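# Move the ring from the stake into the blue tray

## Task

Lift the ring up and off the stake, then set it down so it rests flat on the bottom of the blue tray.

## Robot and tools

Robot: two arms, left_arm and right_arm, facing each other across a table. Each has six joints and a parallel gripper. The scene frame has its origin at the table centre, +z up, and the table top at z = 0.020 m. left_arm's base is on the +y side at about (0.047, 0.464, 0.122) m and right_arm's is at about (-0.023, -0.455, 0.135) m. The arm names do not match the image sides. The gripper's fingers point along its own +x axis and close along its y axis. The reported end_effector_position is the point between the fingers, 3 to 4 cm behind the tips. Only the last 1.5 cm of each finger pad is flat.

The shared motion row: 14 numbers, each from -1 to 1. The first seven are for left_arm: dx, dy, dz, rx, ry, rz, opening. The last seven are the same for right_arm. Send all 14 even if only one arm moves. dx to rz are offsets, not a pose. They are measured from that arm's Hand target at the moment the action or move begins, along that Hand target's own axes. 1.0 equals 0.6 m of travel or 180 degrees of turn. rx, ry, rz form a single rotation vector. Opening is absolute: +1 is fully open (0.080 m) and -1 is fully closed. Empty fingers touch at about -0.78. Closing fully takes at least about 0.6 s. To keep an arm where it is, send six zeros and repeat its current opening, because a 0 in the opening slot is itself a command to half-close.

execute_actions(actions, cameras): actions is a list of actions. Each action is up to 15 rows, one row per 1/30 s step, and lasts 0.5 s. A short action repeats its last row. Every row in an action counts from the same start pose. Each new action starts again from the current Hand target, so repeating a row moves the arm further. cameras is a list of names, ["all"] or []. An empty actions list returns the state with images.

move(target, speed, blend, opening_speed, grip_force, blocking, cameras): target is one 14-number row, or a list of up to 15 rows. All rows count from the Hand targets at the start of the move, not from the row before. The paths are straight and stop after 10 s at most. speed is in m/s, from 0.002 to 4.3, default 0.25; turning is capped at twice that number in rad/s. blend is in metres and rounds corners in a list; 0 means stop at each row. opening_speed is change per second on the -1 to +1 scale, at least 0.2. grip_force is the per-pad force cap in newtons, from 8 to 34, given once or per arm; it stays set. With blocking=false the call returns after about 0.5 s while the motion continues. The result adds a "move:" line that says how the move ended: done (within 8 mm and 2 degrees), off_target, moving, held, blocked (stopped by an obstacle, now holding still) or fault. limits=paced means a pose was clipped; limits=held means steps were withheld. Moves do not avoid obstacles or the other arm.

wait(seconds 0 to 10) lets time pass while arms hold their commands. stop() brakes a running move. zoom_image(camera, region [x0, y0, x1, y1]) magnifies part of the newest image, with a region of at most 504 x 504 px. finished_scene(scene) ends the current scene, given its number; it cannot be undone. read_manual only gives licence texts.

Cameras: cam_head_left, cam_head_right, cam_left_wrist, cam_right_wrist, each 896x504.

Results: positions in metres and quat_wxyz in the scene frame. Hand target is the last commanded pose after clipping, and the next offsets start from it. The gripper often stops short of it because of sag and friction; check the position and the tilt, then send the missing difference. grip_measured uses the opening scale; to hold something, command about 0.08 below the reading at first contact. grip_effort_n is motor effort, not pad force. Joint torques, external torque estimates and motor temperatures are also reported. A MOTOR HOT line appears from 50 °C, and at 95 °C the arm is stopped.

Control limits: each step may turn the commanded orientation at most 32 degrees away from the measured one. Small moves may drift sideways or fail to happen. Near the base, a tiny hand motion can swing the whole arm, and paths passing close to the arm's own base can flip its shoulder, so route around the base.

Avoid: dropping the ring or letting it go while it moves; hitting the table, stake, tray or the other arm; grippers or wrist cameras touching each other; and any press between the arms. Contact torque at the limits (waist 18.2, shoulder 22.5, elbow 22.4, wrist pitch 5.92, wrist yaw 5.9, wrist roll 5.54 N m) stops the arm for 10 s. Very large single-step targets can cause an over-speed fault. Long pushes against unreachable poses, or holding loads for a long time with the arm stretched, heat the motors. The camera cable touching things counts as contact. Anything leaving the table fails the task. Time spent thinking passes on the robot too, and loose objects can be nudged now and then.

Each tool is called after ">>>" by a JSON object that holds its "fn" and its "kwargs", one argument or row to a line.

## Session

>>> {"fn": "execute_actions", "kwargs": {
  "actions": []
}}

Scene clock: 0.00 s.
left_arm: end_effector_position=(-0.0951, +0.2537, +0.1803) grip_measured=+1.000 grip_effort_n=n/a end_effector_quat_wxyz=(+0.056, +0.650, +0.041, -0.757) | right_arm: end_effector_position=(+0.2584, -0.2519, +0.2246) grip_measured=+1.000 grip_effort_n=n/a end_effector_quat_wxyz=(+0.797, +0.231, +0.277, +0.484)
Joint positions: left_arm=[-0.521 1.48 0.865 -0.852 0.114 0.898 0.08] | right_arm=[-1.291 1.683 0.371 0.975 -0.85 0.455 0.08]
Joint velocities: within noise
Joint torques (N m): no reading
External joint torques (N m): no reading
Motor temperatures (°C): left_arm=[27 30 26 28 27 29] | right_arm=[25 30 28 31 29 33]
Heat: left arm: hottest shoulder 30 °C (+0.0 °C/min); right arm: hottest wrist roll 33 °C (+0.0 °C/min).
Hand target: left_arm -0.0957, +0.2528, +0.1817; +0.058, +0.648, +0.039, -0.758 | right_arm +0.2592, -0.2516, +0.2266; +0.798, +0.231, +0.274, +0.486
Tool commands: left_gripper/opening=+1.0 right_gripper/opening=+1.0

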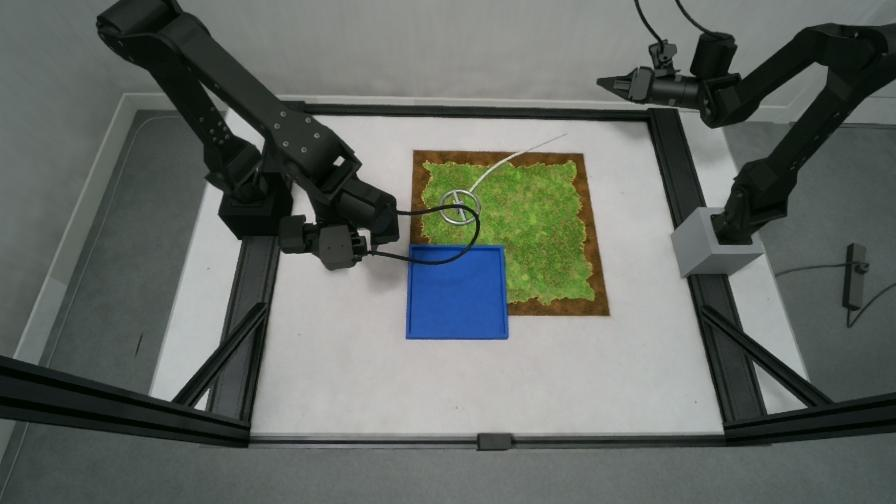

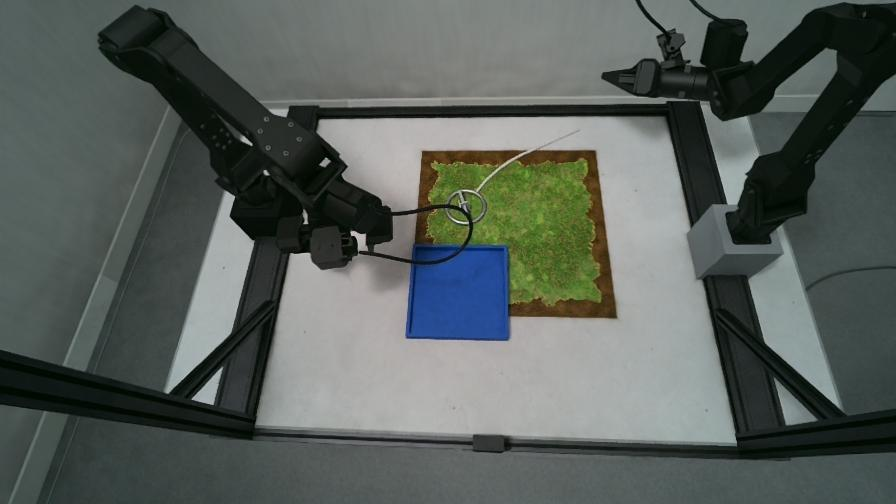

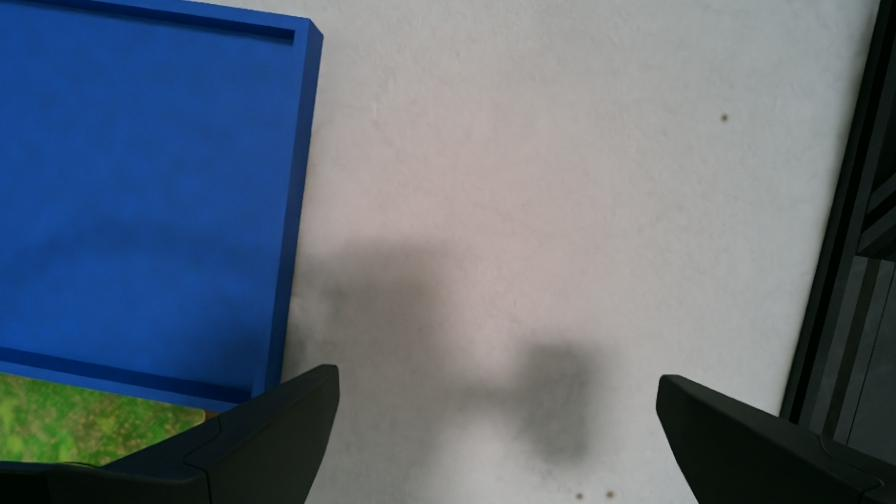

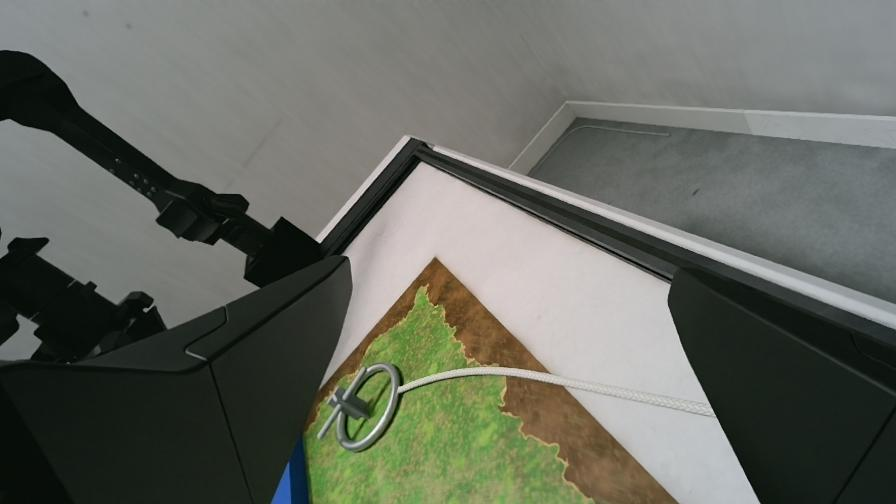

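>>> {"fn": "execute_actions", "kwargs": {
  "actions": []
}}

>>> {"fn": "zoom_image", "kwargs": {
  "camera": "cam_head_left",
  "region": [410, 165, 530, 233]
}}

>>> {"fn": "zoom_image", "kwargs": {
  "camera": "cam_head_right",
  "region": [380, 150, 550, 246]
}}

Scene clock: 41.37 s.
left_arm: end_effector_position=(-0.0951, +0.2537, +0.1803) grip_measured=+1.000 grip_effort_n=4.9 end_effector_quat_wxyz=(+0.056, +0.650, +0.041, -0.757) | right_arm: end_effector_position=(+0.2584, -0.2519, +0.2246) grip_measured=+1.000 grip_effort_n=-2.6 end_effector_quat_wxyz=(+0.797, +0.231, +0.277, +0.484)
Joint positions: left_arm=[-0.521 1.48 0.865 -0.852 0.114 0.898 0.08] | right_arm=[-1.291 1.683 0.371 0.975 -0.85 0.455 0.08]
Joint velocities: within noise
Joint torques (N m): left_arm=[-0.08 -5.82 6.28 0.58 0.08 -0.02] | right_arm=[0 -6.13 4.74 1.44 -0.14 -0.02]
External joint torques (N m): left_arm=[-0.09 -1.24 1.02 0.11 -0.02 -0.03] | right_arm=[-0.01 -1.32 0.76 -0.01 0.01 0.01]
Motor temperatures (°C): left_arm=[27 33 31 28 27 29] | right_arm=[25 33 29 34 29 33]
Heat: left arm: hottest shoulder 33 °C (+4.4 °C/min); right arm: hottest wrist pitch 34 °C (+4.4 °C/min).
Hand target: left_arm -0.0957, +0.2528, +0.1817; +0.058, +0.648, +0.039, -0.758 | right_arm +0.2592, -0.2516, +0.2266; +0.798, +0.231, +0.274, +0.486
Tool commands: left_gripper/opening=+1.0 right_gripper/opening=+1.0

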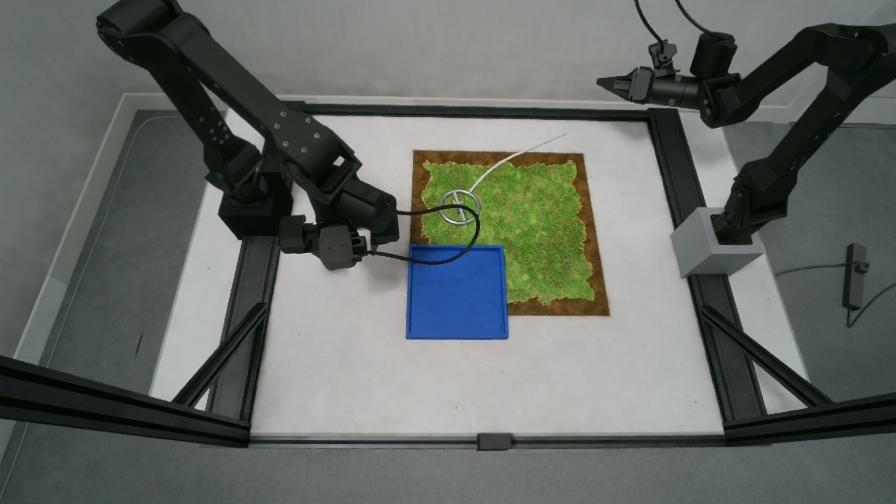

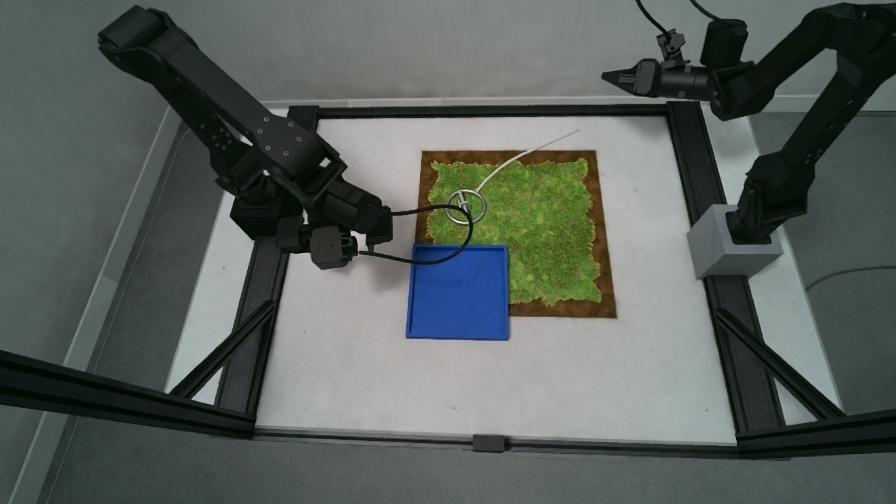

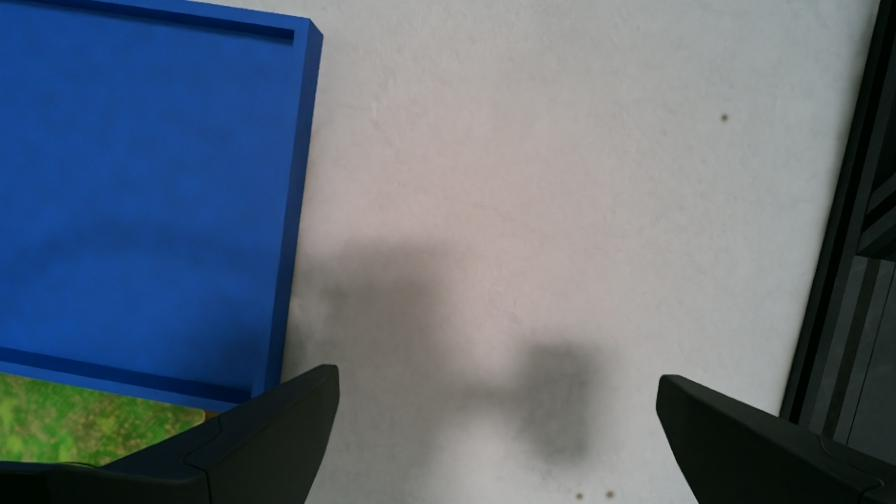

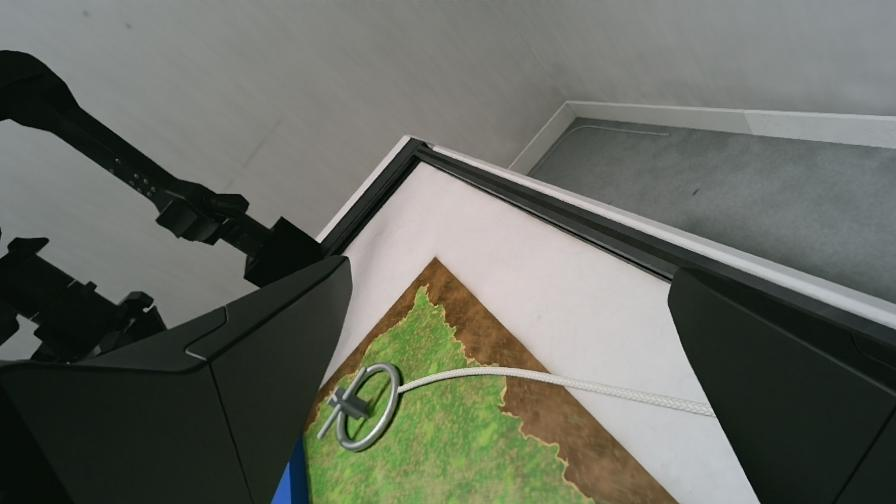

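Scaled by 4.200.

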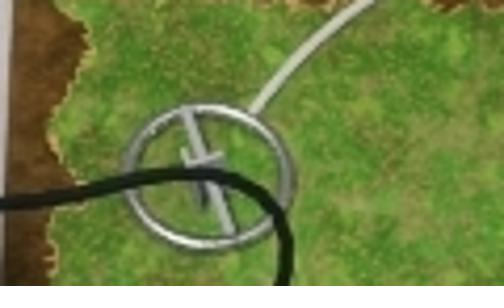

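Scaled by 2.965.

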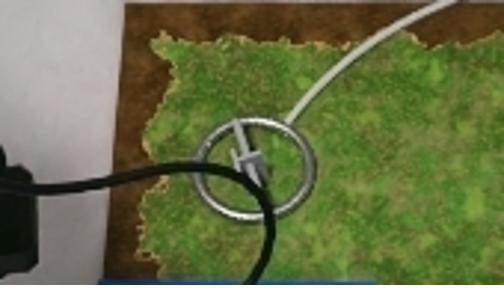

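>>> {"fn": "move", "kwargs": {
  "target": [-0.0452, 0.3152, -0.2305, -0.0671, 0.0504, 0, 1, 0, 0, 0, 0, 0, 0, 1],
  "speed": 0.25,
  "cameras": ["all"]
}}

Scene clock: 102.07 s.
left_arm: end_effector_position=(+0.0695, +0.0878, +0.1905) grip_measured=+1.000 grip_effort_n=4.4 end_effector_quat_wxyz=(+0.124, +0.695, +0.125, -0.698) | right_arm: end_effector_position=(+0.2584, -0.2519, +0.2246) grip_measured=+1.000 grip_effort_n=-1.6 end_effector_quat_wxyz=(+0.797, +0.231, +0.277, +0.484)
Joint positions: left_arm=[0.068 2.005 1.538 -1.105 0.004 1.278 0.08] | right_arm=[-1.291 1.683 0.371 0.975 -0.85 0.455 0.08]
Joint torques (N m): left_arm=[-0.26 -8.67 7.45 0.17 -0.12 0.12] | right_arm=[-0.02 -6.14 4.74 1.45 -0.14 -0.02]
External joint torques (N m): left_arm=[-0.3 -0.3 2.17 -0.11 -0.16 0.12] | right_arm=[-0.02 -1.34 0.74 -0.01 0 0.01]
Heat: left arm: hottest shoulder 34 °C (+1.0 °C/min); right arm: hottest wrist pitch 36 °C (+2.0 °C/min).
Hand target: left_arm +0.0699, +0.0851, +0.1897; +0.122, +0.696, +0.123, -0.697 | right_arm +0.2592, -0.2516, +0.2266; +0.798, +0.231, +0.274, +0.486
Off the commanded pose: left_arm 0.003 m, 0 deg | right_arm 0.002 m, 0 deg.
move: done

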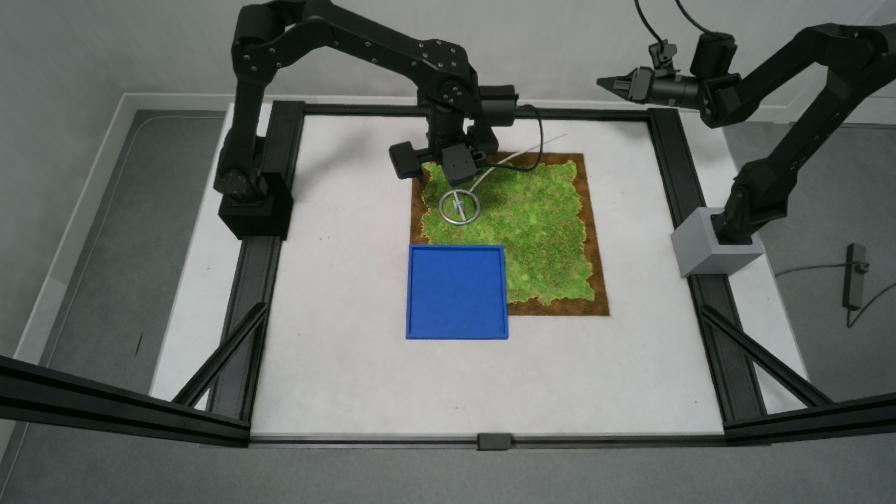

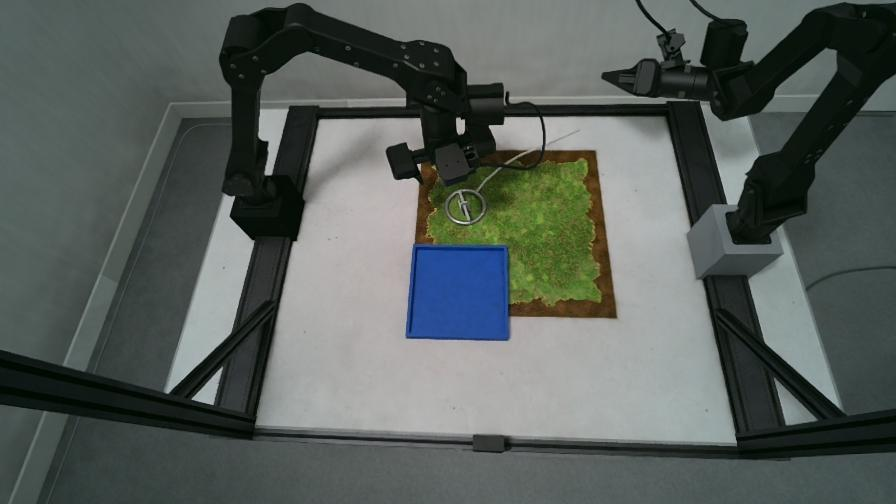

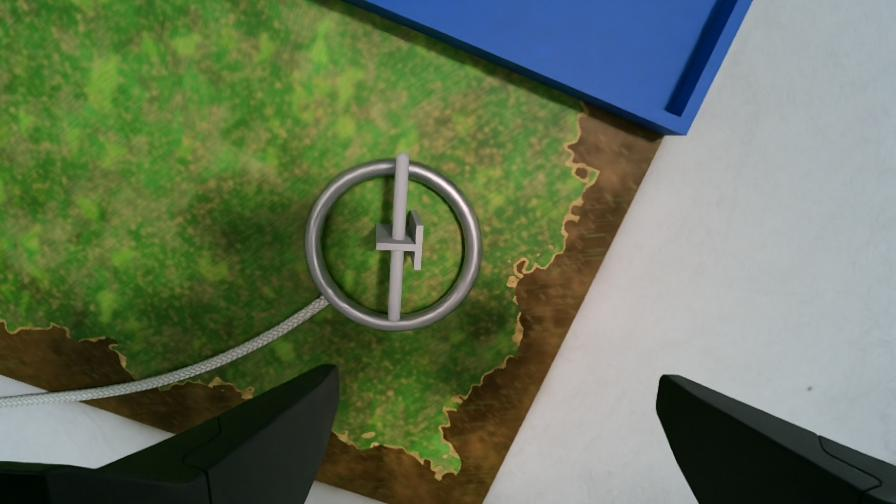

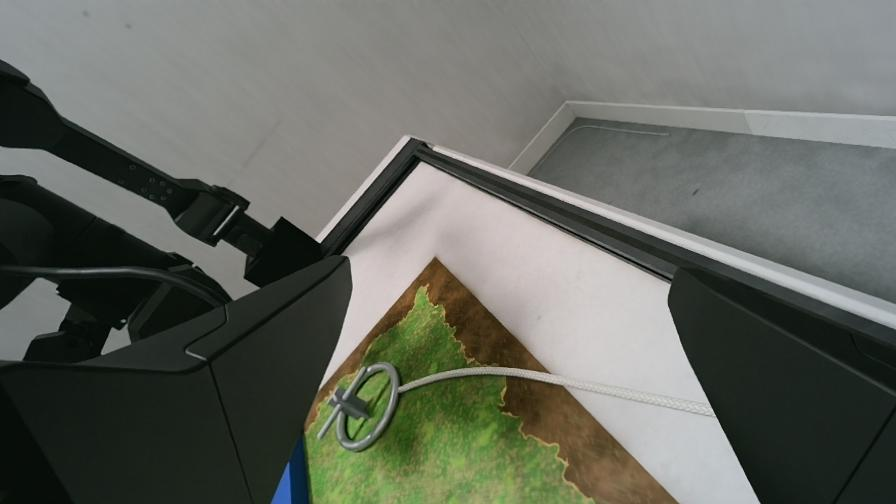

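>>> {"fn": "zoom_image", "kwargs": {
  "camera": "cam_left_wrist",
  "region": [290, 140, 500, 350]
}}

>>> {"fn": "zoom_image", "kwargs": {
  "camera": "cam_right_wrist",
  "region": [290, 340, 430, 470]
}}

Scaled by 2.400.

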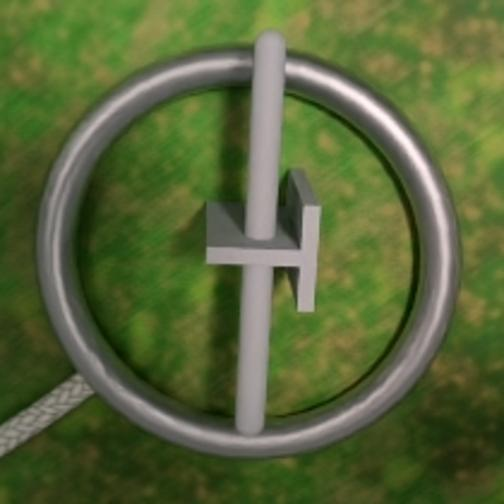

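Scaled by 3.600.

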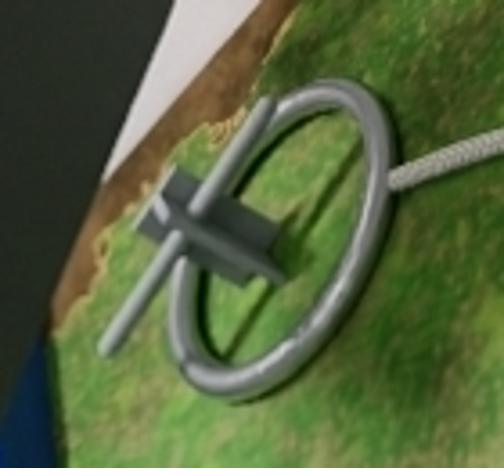

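>>> {"fn": "zoom_image", "kwargs": {
  "camera": "cam_head_left",
  "region": [430, 180, 490, 240]
}}

Scaled by 8.400.

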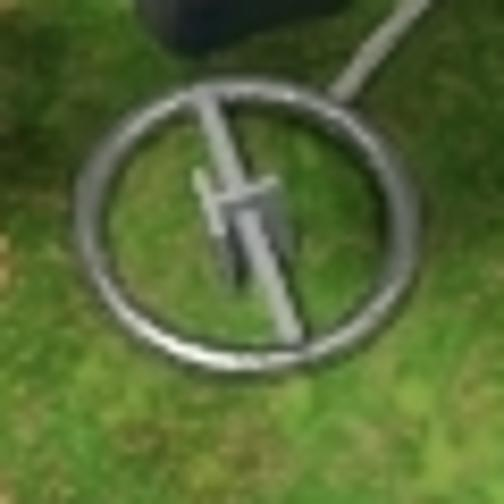

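>>> {"fn": "move", "kwargs": {
  "target": [
    [0.1162, 0.1448, 0.0122, 0.025, 0, 0, 0, 0, 0, 0, 0, 0, 0, 1],
    [0.1828, 0.1448, 0.0122, 0.025, 0, 0, 0, 0, 0, 0, 0, 0, 0, 1]
  ],
  "speed": [0.25, 0.12],
  "blend": [0.01, 0],
  "cameras": ["cam_left_wrist", "cam_head_left"]
}}

>>> {"fn": "zoom_image", "kwargs": {
  "camera": "cam_left_wrist",
  "region": [290, 120, 700, 500]
}}

Scene clock: 215.37 s.
left_arm: end_effector_position=(+0.0922, -0.0014, +0.0859) grip_measured=+0.004 grip_effort_n=-14.2 end_effector_quat_wxyz=(+0.101, +0.699, +0.092, -0.702) | right_arm: end_effector_position=(+0.2584, -0.2519, +0.2246) grip_measured=+1.000 grip_effort_n=-2.1 end_effector_quat_wxyz=(+0.797, +0.231, +0.277, +0.484)
Joint positions: left_arm=[0.105 2.474 1.889 -0.974 0.004 1.394 0.035] | right_arm=[-1.291 1.683 0.371 0.975 -0.85 0.455 0.08]
Joint torques (N m): left_arm=[0.02 -11.7 5.23 0.48 -0.09 0.12] | right_arm=[-0.03 -6.13 4.73 1.45 -0.15 -0.02]
External joint torques (N m): left_arm=[0.02 -0.71 0.01 0.16 -0.14 0.12] | right_arm=[-0.05 -1.28 0.67 -0.03 0 0.01]
Motor temperatures (°C): left_arm=[27 39 36 28 27 29] | right_arm=[25 34 30 37 29 33]
Heat: left arm: hottest shoulder 39 °C (+2.0 °C/min); right arm: hottest wrist pitch 37 °C (+1.0 °C/min).
Hand target: left_arm +0.0928, +0.0011, +0.0798; +0.095, +0.700, +0.096, -0.701 | right_arm +0.2592, -0.2516, +0.2266; +0.798, +0.231, +0.274, +0.486
Off the commanded pose: left_arm 0.007 m, 1 deg | right_arm 0.002 m, 0 deg.
move: done
Images, in order (width x height): cam_head_left 896x504, cam_left_wrist 896x504.

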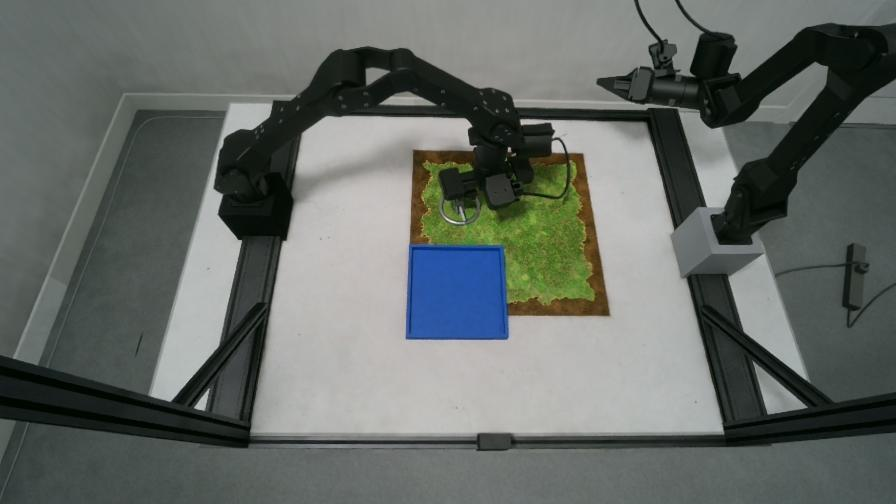

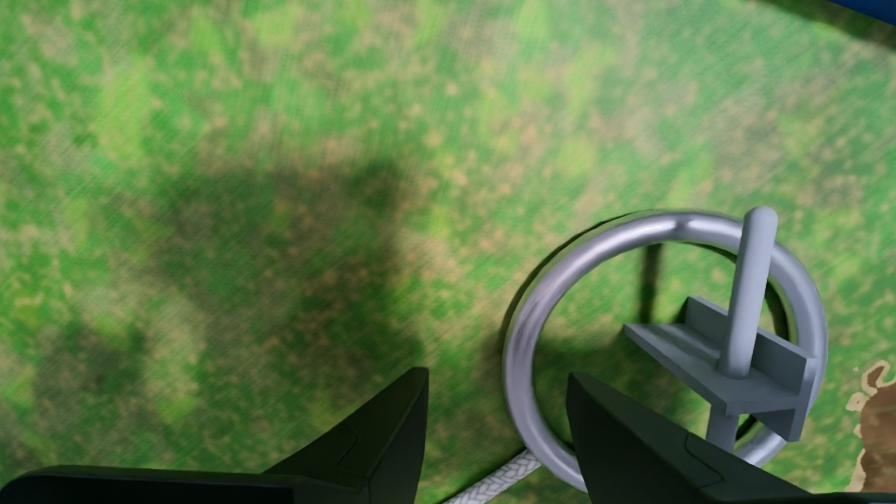

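Scaled by 1.229.

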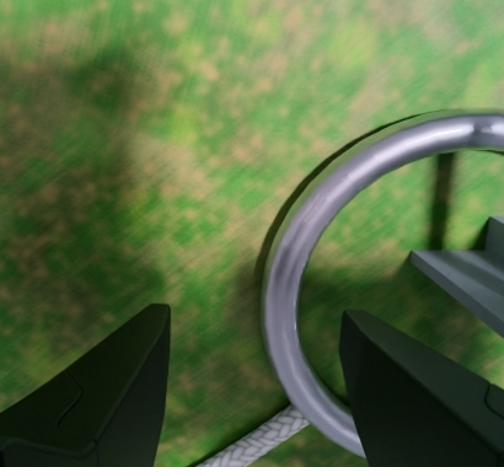

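>>> {"fn": "move", "kwargs": {
  "target": [0.023, -0.0128, -0.0062, 0, 0, 0, 0, 0, 0, 0, 0, 0, 0, 1],
  "speed": 0.08,
  "cameras": ["cam_left_wrist"]
}}

>>> {"fn": "zoom_image", "kwargs": {
  "camera": "cam_left_wrist",
  "region": [390, 250, 690, 504]
}}

Scene clock: 237.00 s.
left_arm: end_effector_position=(+0.0931, +0.0076, +0.0682) grip_measured=+0.004 grip_effort_n=-14.7 end_effector_quat_wxyz=(+0.097, +0.699, +0.095, -0.702) | right_arm: end_effector_position=(+0.2584, -0.2519, +0.2246) grip_measured=+1.000 grip_effort_n=-2.1 end_effector_quat_wxyz=(+0.797, +0.231, +0.277, +0.484)
Joint positions: left_arm=[0.109 2.474 1.813 -0.906 0.004 1.399 0.035] | right_arm=[-1.291 1.683 0.371 0.975 -0.85 0.455 0.08]
Joint torques (N m): left_arm=[0.02 -12.72 4.88 0.46 -0.1 0.11] | right_arm=[-0.03 -6.14 4.71 1.44 -0.15 -0.02]
External joint torques (N m): left_arm=[0.08 -1.95 -0.12 0.18 -0.15 0.11] | right_arm=[-0.01 -1.33 0.75 -0.01 0 0.01]
Motor temperatures (°C): left_arm=[27 47 32 28 27 29] | right_arm=[25 34 30 37 29 33]
Heat: left arm: hottest shoulder 47 °C (+9.0 °C/min); right arm: hottest wrist pitch 37 °C (+1.0 °C/min).
Hand target: left_arm +0.0943, +0.0095, +0.0660; +0.095, +0.700, +0.096, -0.701 | right_arm +0.2592, -0.2516, +0.2266; +0.798, +0.231, +0.274, +0.486
Off the commanded pose: left_arm 0.003 m, 0 deg | right_arm 0.002 m, 0 deg.
move: done
Images, in order (width x height): cam_left_wrist 896x504.

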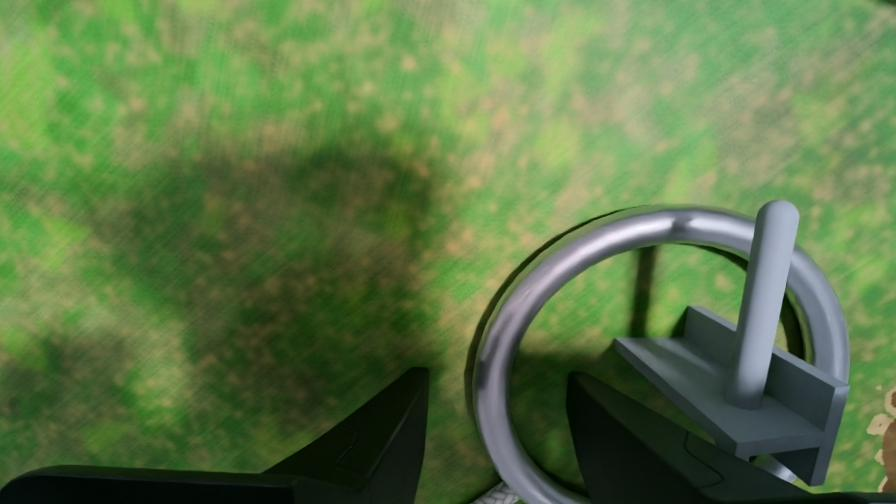

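Scaled by 1.680.

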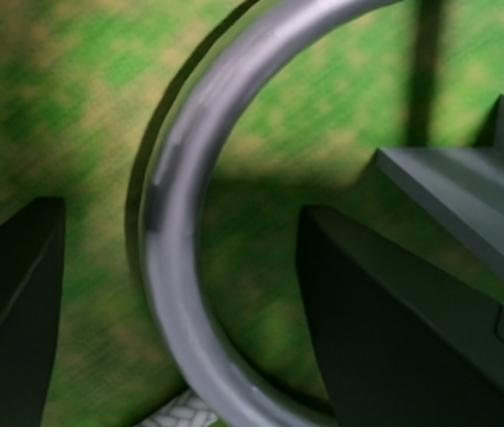

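>>> {"fn": "move", "kwargs": {
  "target": [0.0103, 0, -0.006, 0, 0, 0, 0, 0, 0, 0, 0, 0, 0, 1],
  "speed": 0.04,
  "cameras": ["cam_left_wrist"]
}}

>>> {"fn": "zoom_image", "kwargs": {
  "camera": "cam_left_wrist",
  "region": [390, 250, 690, 504]
}}

Scene clock: 249.63 s.
left_arm: end_effector_position=(+0.0966, +0.0072, +0.0658) grip_measured=+0.004 grip_effort_n=-14.2 end_effector_quat_wxyz=(+0.100, +0.699, +0.092, -0.702) | right_arm: end_effector_position=(+0.2584, -0.2519, +0.2246) grip_measured=+1.000 grip_effort_n=-2.1 end_effector_quat_wxyz=(+0.797, +0.231, +0.277, +0.484)
Joint positions: left_arm=[0.116 2.474 1.803 -0.887 0.004 1.407 0.035] | right_arm=[-1.291 1.683 0.371 0.975 -0.85 0.455 0.08]
Joint torques (N m): left_arm=[0.17 -11.66 4.82 0.48 -0.1 0.12] | right_arm=[-0.03 -6.11 4.73 1.45 -0.15 -0.03]
External joint torques (N m): left_arm=[0.1 -0.88 -0.2 0.18 -0.14 0.12] | right_arm=[-0.02 -1.3 0.71 -0.01 -0.01 0]
Heat: left arm: hottest shoulder 50 °C (+12.1 °C/min); right arm: hottest wrist pitch 37 °C (+1.0 °C/min). Fold the left arm in close to its base, or ease its load, before you think long.
Hand target: left_arm +0.0977, +0.0105, +0.0599; +0.095, +0.700, +0.096, -0.701 | right_arm +0.2592, -0.2516, +0.2266; +0.798, +0.231, +0.274, +0.486
Off the commanded pose: left_arm 0.007 m, 1 deg | right_arm 0.002 m, 0 deg.
MOTOR HOT: joint 2 (shoulder) of the left arm reports 50 °C; the controller stops that arm at 95 °C. To cool a motor, set the load down, stop pushing, or move to a pose that needs little force.
move: done
Images, in order (width x height): cam_left_wrist 896x504.

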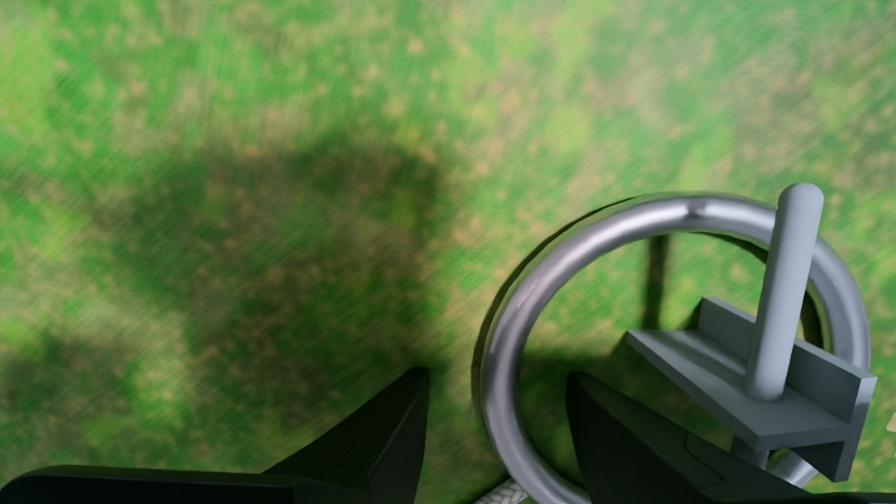

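Scaled by 1.680.

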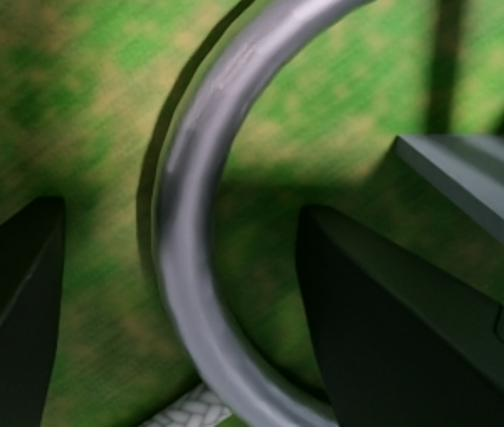

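>>> {"fn": "move", "kwargs": {
  "target": [0.009, 0, 0, 0, 0, 0, 0, 0, 0, 0, 0, 0, 0, 1],
  "speed": 0.06,
  "cameras": ["cam_left_wrist"]
}}

Scene clock: 259.43 s.
left_arm: end_effector_position=(+0.0967, +0.0071, +0.0644) grip_measured=+0.003 grip_effort_n=-12.3 end_effector_quat_wxyz=(+0.101, +0.699, +0.091, -0.702) | right_arm: end_effector_position=(+0.2584, -0.2519, +0.2246) grip_measured=+1.000 grip_effort_n=-2.1 end_effector_quat_wxyz=(+0.797, +0.231, +0.277, +0.484)
Joint positions: left_arm=[0.116 2.474 1.797 -0.879 0.004 1.407 0.035] | right_arm=[-1.291 1.683 0.371 0.975 -0.85 0.455 0.08]
Joint torques (N m): left_arm=[0.07 -10.47 4.83 1.02 -0.09 0.12] | right_arm=[-0.01 -6.13 4.75 1.44 -0.15 -0.03]
External joint torques (N m): left_arm=[0.04 0.25 -0.17 0.71 -0.13 0.12] | right_arm=[-0.01 -1.32 0.74 -0.02 0 0]
Heat: left arm: hottest shoulder 51 °C (+12.1 °C/min); right arm: hottest wrist pitch 37 °C (+1.0 °C/min). Fold the left arm in close to its base, or ease its load, before you think long.
Hand target: left_arm +0.0977, +0.0104, +0.0545; +0.095, +0.700, +0.096, -0.701 | right_arm +0.2592, -0.2516, +0.2266; +0.798, +0.231, +0.274, +0.486
Off the commanded pose: left_arm 0.011 m, 1 deg | right_arm 0.002 m, 0 deg.
MOTOR HOT: still on. Joint 2 (shoulder) of the left arm reports 51 °C.
move: off_target (left_arm)
Images, in order (width x height): cam_left_wrist 896x504.

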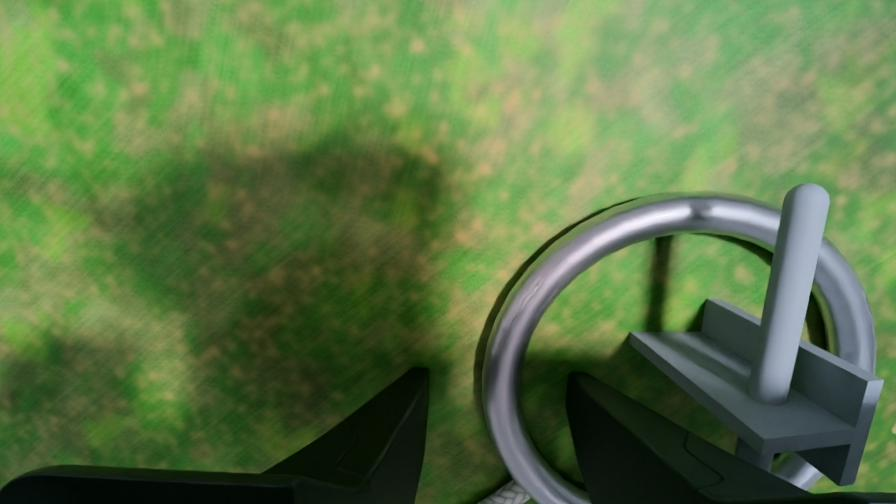

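>>> {"fn": "move", "kwargs": {
  "target": [-0.005, 0, 0, 0, 0, 0, -0.7, 0, 0, 0, 0, 0, 0, 1],
  "speed": 0.06,
  "opening_speed": 0.6,
  "grip_force": 25,
  "cameras": ["cam_left_wrist"]
}}

Scene clock: 269.77 s.
left_arm: end_effector_position=(+0.0969, +0.0067, +0.0644) grip_measured=-0.599 grip_effort_n=-64.0 end_effector_quat_wxyz=(+0.102, +0.699, +0.090, -0.702) | right_arm: end_effector_position=(+0.2584, -0.2519, +0.2246) grip_measured=+1.000 grip_effort_n=-2.6 end_effector_quat_wxyz=(+0.797, +0.231, +0.277, +0.484)
Joint positions: left_arm=[0.117 2.474 1.797 -0.876 0.003 1.408 0.008] | right_arm=[-1.291 1.683 0.371 0.975 -0.85 0.455 0.08]
Joint torques (N m): left_arm=[0.05 -11.17 5.25 0.17 -0.08 0.1] | right_arm=[-0.01 -6.12 4.74 1.45 -0.15 -0.03]
External joint torques (N m): left_arm=[0.12 -0.41 0.21 -0.16 -0.13 0.1] | right_arm=[0 -1.37 0.82 0.02 0 0]
Heat: left arm: hottest shoulder 51 °C (+12.0 °C/min); right arm: hottest wrist pitch 37 °C (+0.0 °C/min). Fold the left arm in close to its base, or ease its load, before you think long.
Hand target: left_arm +0.0977, +0.0105, +0.0575; +0.095, +0.700, +0.096, -0.701 | right_arm +0.2592, -0.2516, +0.2266; +0.798, +0.231, +0.274, +0.486
Off the commanded pose: left_arm 0.008 m, 1 deg | right_arm 0.002 m, 0 deg.
MOTOR HOT: still on. Joint 2 (shoulder) of the left arm reports 51 °C.
grip_force (N): 25, 25
move: done
Images, in order (width x height): cam_left_wrist 896x504.

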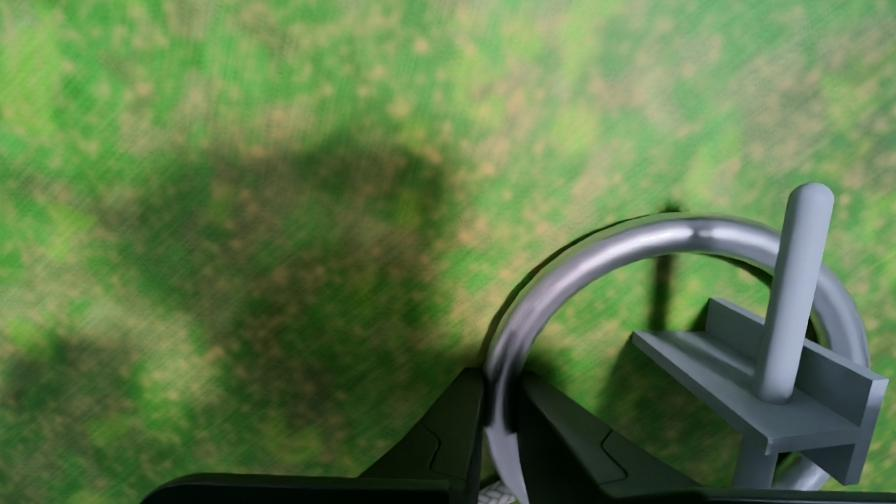

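>>> {"fn": "move", "kwargs": {
  "target": [
    [-0.0317, 0, 0.001, 0, 0, 0, -0.7, 0, 0, 0, 0, 0, 0, 1],
    [-0.0317, -0.0038, 0.0446, 0, 0, 0, -0.7, 0, 0, 0, 0, 0, 0, 1]
  ],
  "speed": [0.06, 0.08],
  "cameras": ["cam_left_wrist", "cam_right_wrist"]
}}

>>> {"fn": "zoom_image", "kwargs": {
  "camera": "cam_left_wrist",
  "region": [460, 150, 896, 504]
}}

>>> {"fn": "zoom_image", "kwargs": {
  "camera": "cam_right_wrist",
  "region": [290, 340, 430, 470]
}}

Scene clock: 329.97 s.
left_arm: end_effector_position=(+0.0705, +0.0107, +0.0695) grip_measured=-0.599 grip_effort_n=-64.0 end_effector_quat_wxyz=(+0.086, +0.701, +0.101, -0.701) | right_arm: end_effector_position=(+0.2584, -0.2519, +0.2246) grip_measured=+1.000 grip_effort_n=-1.6 end_effector_quat_wxyz=(+0.797, +0.231, +0.277, +0.484)
Joint positions: left_arm=[0.059 2.474 1.819 -0.937 0.001 1.357 0.008] | right_arm=[-1.291 1.683 0.371 0.975 -0.85 0.455 0.08]
Joint torques (N m): left_arm=[-0.02 -14.05 7.24 0.01 -0.01 -0.18] | right_arm=[-0.02 -6.14 4.73 1.45 -0.15 -0.03]
External joint torques (N m): left_arm=[-0.05 -3.27 2.18 -0.26 -0.05 -0.18] | right_arm=[-0.03 -1.35 0.77 0 0 0.01]
Motor temperatures (°C): left_arm=[27 55 31 28 27 29] | right_arm=[25 34 30 37 29 33]
Heat: left arm: hottest shoulder 55 °C (+4.0 °C/min); right arm: hottest wrist pitch 37 °C (+0.0 °C/min). Fold the left arm in close to its base, or ease its load, before you think long.
Hand target: left_arm +0.0714, +0.0054, +0.0765; +0.095, +0.700, +0.096, -0.701 | right_arm +0.2592, -0.2516, +0.2266; +0.798, +0.231, +0.274, +0.486
Off the commanded pose: left_arm 0.009 m, 1 deg | right_arm 0.002 m, 0 deg.
MOTOR HOT: still on. Joint 2 (shoulder) of the left arm reports 55 °C.
grip_force (N): 25, 25
move: off_target (left_arm)
Images, in order (width x height): cam_left_wrist 896x504, cam_right_wrist 896x504.

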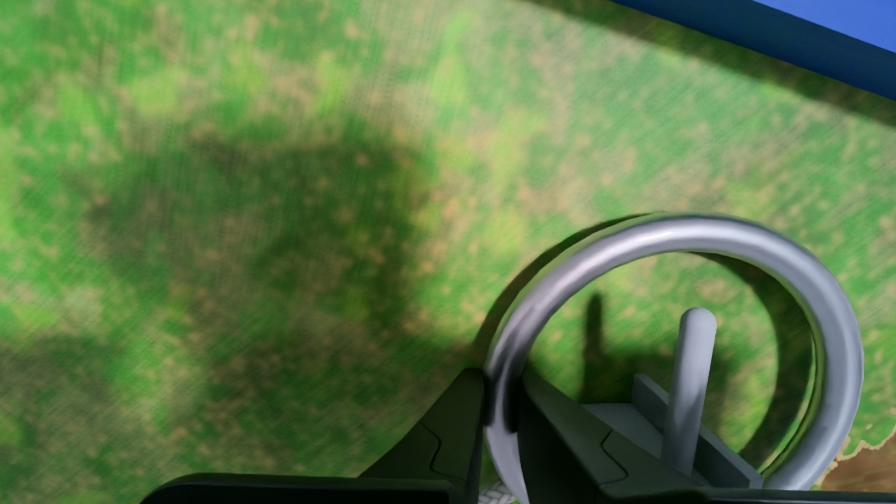

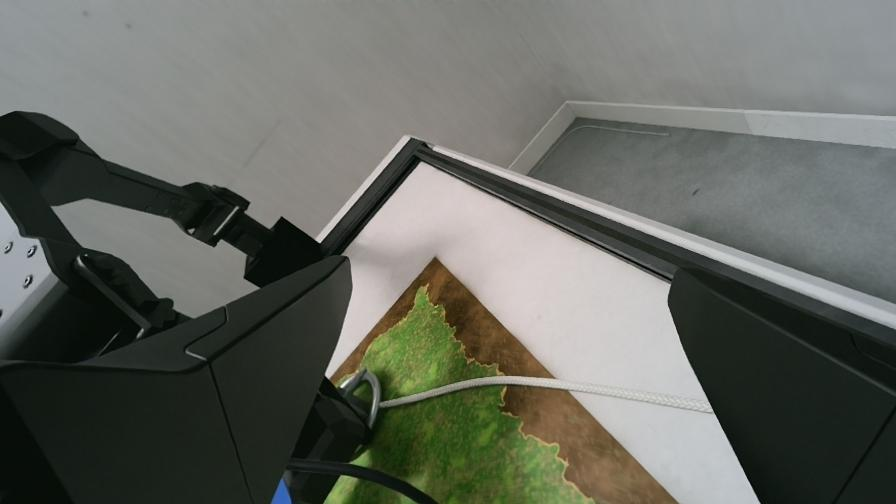

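Scaled by 1.156.

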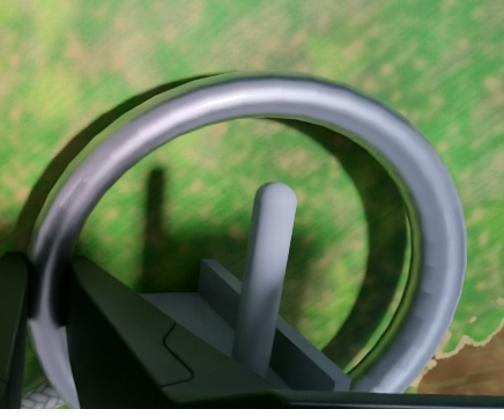

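Scaled by 3.600.

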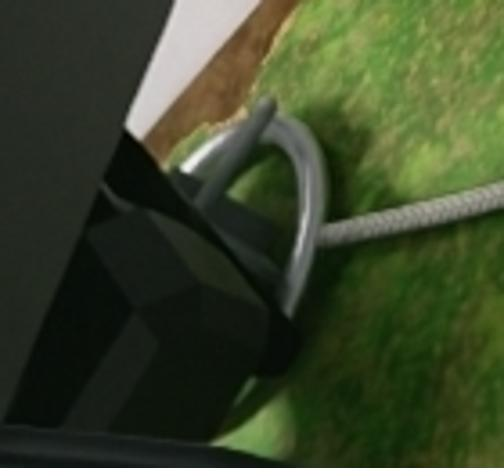

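>>> {"fn": "move", "kwargs": {
  "target": [-0.0205, 0.005, -0.0175, 0, -0.1056, 0, -0.7, 0, 0, 0, 0, 0, 0, 1],
  "speed": 0.08,
  "cameras": ["cam_left_wrist"]
}}

>>> {"fn": "zoom_image", "kwargs": {
  "camera": "cam_left_wrist",
  "region": [460, 150, 896, 504]
}}

Scene clock: 347.27 s.
left_arm: end_effector_position=(+0.0822, +0.0085, +0.0769) grip_measured=-0.599 grip_effort_n=-64.0 end_effector_quat_wxyz=(+0.102, +0.578, +0.091, -0.805) | right_arm: end_effector_position=(+0.2584, -0.2519, +0.2246) grip_measured=+1.000 grip_effort_n=-1.6 end_effector_quat_wxyz=(+0.797, +0.231, +0.277, +0.484)
Joint positions: left_arm=[0.189 2.456 1.784 -0.895 0.323 1.474 0.008] | right_arm=[-1.291 1.683 0.371 0.975 -0.85 0.455 0.08]
Joint torques (N m): left_arm=[0.01 -16.57 5 0.38 0.47 0.13] | right_arm=[-0.03 -6.12 4.73 1.45 -0.15 -0.02]
External joint torques (N m): left_arm=[0.01 -5.95 0.01 0.09 0.23 0.12] | right_arm=[-0.02 -1.27 0.71 -0.02 0 0.01]
Motor temperatures (°C): left_arm=[27 61 33 28 27 29] | right_arm=[25 34 30 38 29 33]
Heat: left arm: hottest shoulder 61 °C (+9.1 °C/min); right arm: hottest wrist pitch 38 °C (+1.0 °C/min). Fold the left arm in close to its base, or ease its load, before you think long.
Hand target: left_arm +0.0823, +0.0054, +0.0888; -0.109, -0.575, -0.079, +0.807 | right_arm +0.2592, -0.2516, +0.2266; +0.798, +0.231, +0.274, +0.486
Off the commanded pose: left_arm 0.012 m, 2 deg | right_arm 0.002 m, 0 deg.
MOTOR HOT: still on. Joint 2 (shoulder) of the left arm reports 61 °C.
grip_force (N): 25, 25
move: off_target (left_arm)
Images, in order (width x height): cam_left_wrist 896x504.

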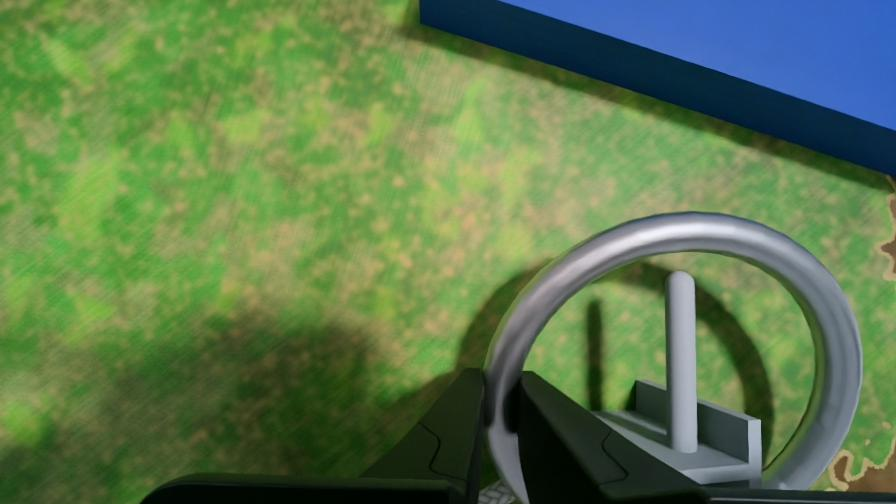

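Scaled by 1.156.

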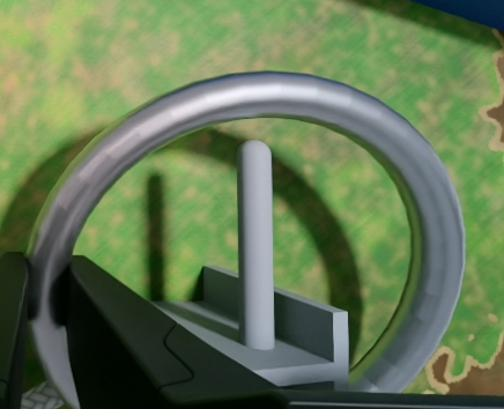

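>>> {"fn": "move", "kwargs": {
  "target": [-0.0155, -0.0017, -0.002, 0, -0.0422, 0, -0.7, 0, 0, 0, 0, 0, 0, 1],
  "speed": 0.08,
  "cameras": ["cam_left_wrist"]
}}

>>> {"fn": "zoom_image", "kwargs": {
  "camera": "cam_left_wrist",
  "region": [460, 150, 896, 504]
}}

Scene clock: 391.77 s.
left_arm: end_effector_position=(+0.0861, +0.0095, +0.0852) grip_measured=-0.599 grip_effort_n=-64.0 end_effector_quat_wxyz=(+0.109, +0.523, +0.082, -0.841) | right_arm: end_effector_position=(+0.2584, -0.2519, +0.2246) grip_measured=+1.000 grip_effort_n=-1.6 end_effector_quat_wxyz=(+0.797, +0.231, +0.277, +0.484)
Joint positions: left_arm=[0.239 2.449 1.773 -0.898 0.456 1.524 0.008] | right_arm=[-1.291 1.683 0.371 0.975 -0.85 0.455 0.08]
Joint torques (N m): left_arm=[0.01 -16.48 5.01 0.04 0.6 0.12] | right_arm=[-0.01 -6.16 4.72 1.45 -0.15 -0.02]
External joint torques (N m): left_arm=[0.08 -5.79 -0.01 -0.23 0.27 0.11] | right_arm=[-0.04 -1.33 0.72 -0.02 0 0.01]
Motor temperatures (°C): left_arm=[27 70 31 28 28 29] | right_arm=[25 34 31 38 29 33]
Heat: left arm: hottest shoulder 70 °C (+14.1 °C/min); right arm: hottest wrist pitch 38 °C (+1.0 °C/min). Fold the left arm in close to its base, or ease its load, before you think long.
Hand target: left_arm +0.0860, +0.0074, +0.0972; -0.114, -0.520, -0.071, +0.843 | right_arm +0.2592, -0.2516, +0.2266; +0.798, +0.231, +0.274, +0.486
Off the commanded pose: left_arm 0.012 m, 1 deg | right_arm 0.002 m, 0 deg.
MOTOR HOT: still on. Joint 2 (shoulder) of the left arm reports 70 °C.
grip_force (N): 25, 25
move: off_target (left_arm)
Images, in order (width x height): cam_left_wrist 896x504.

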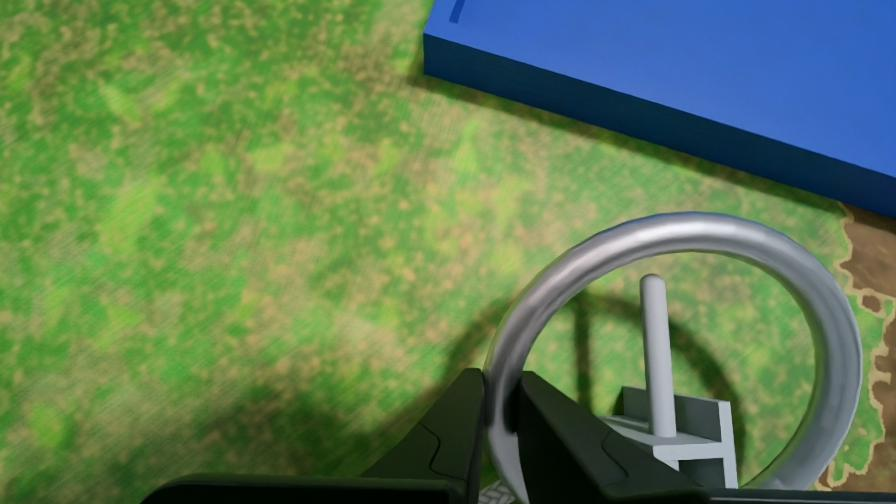

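Scaled by 1.156.

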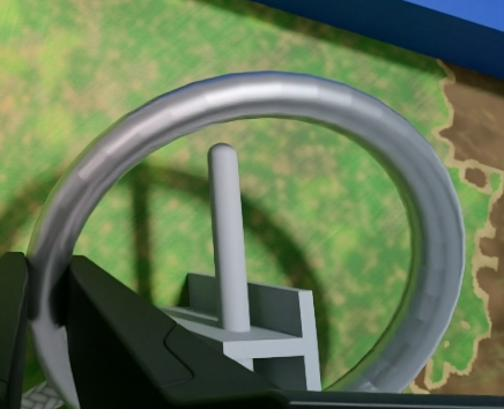

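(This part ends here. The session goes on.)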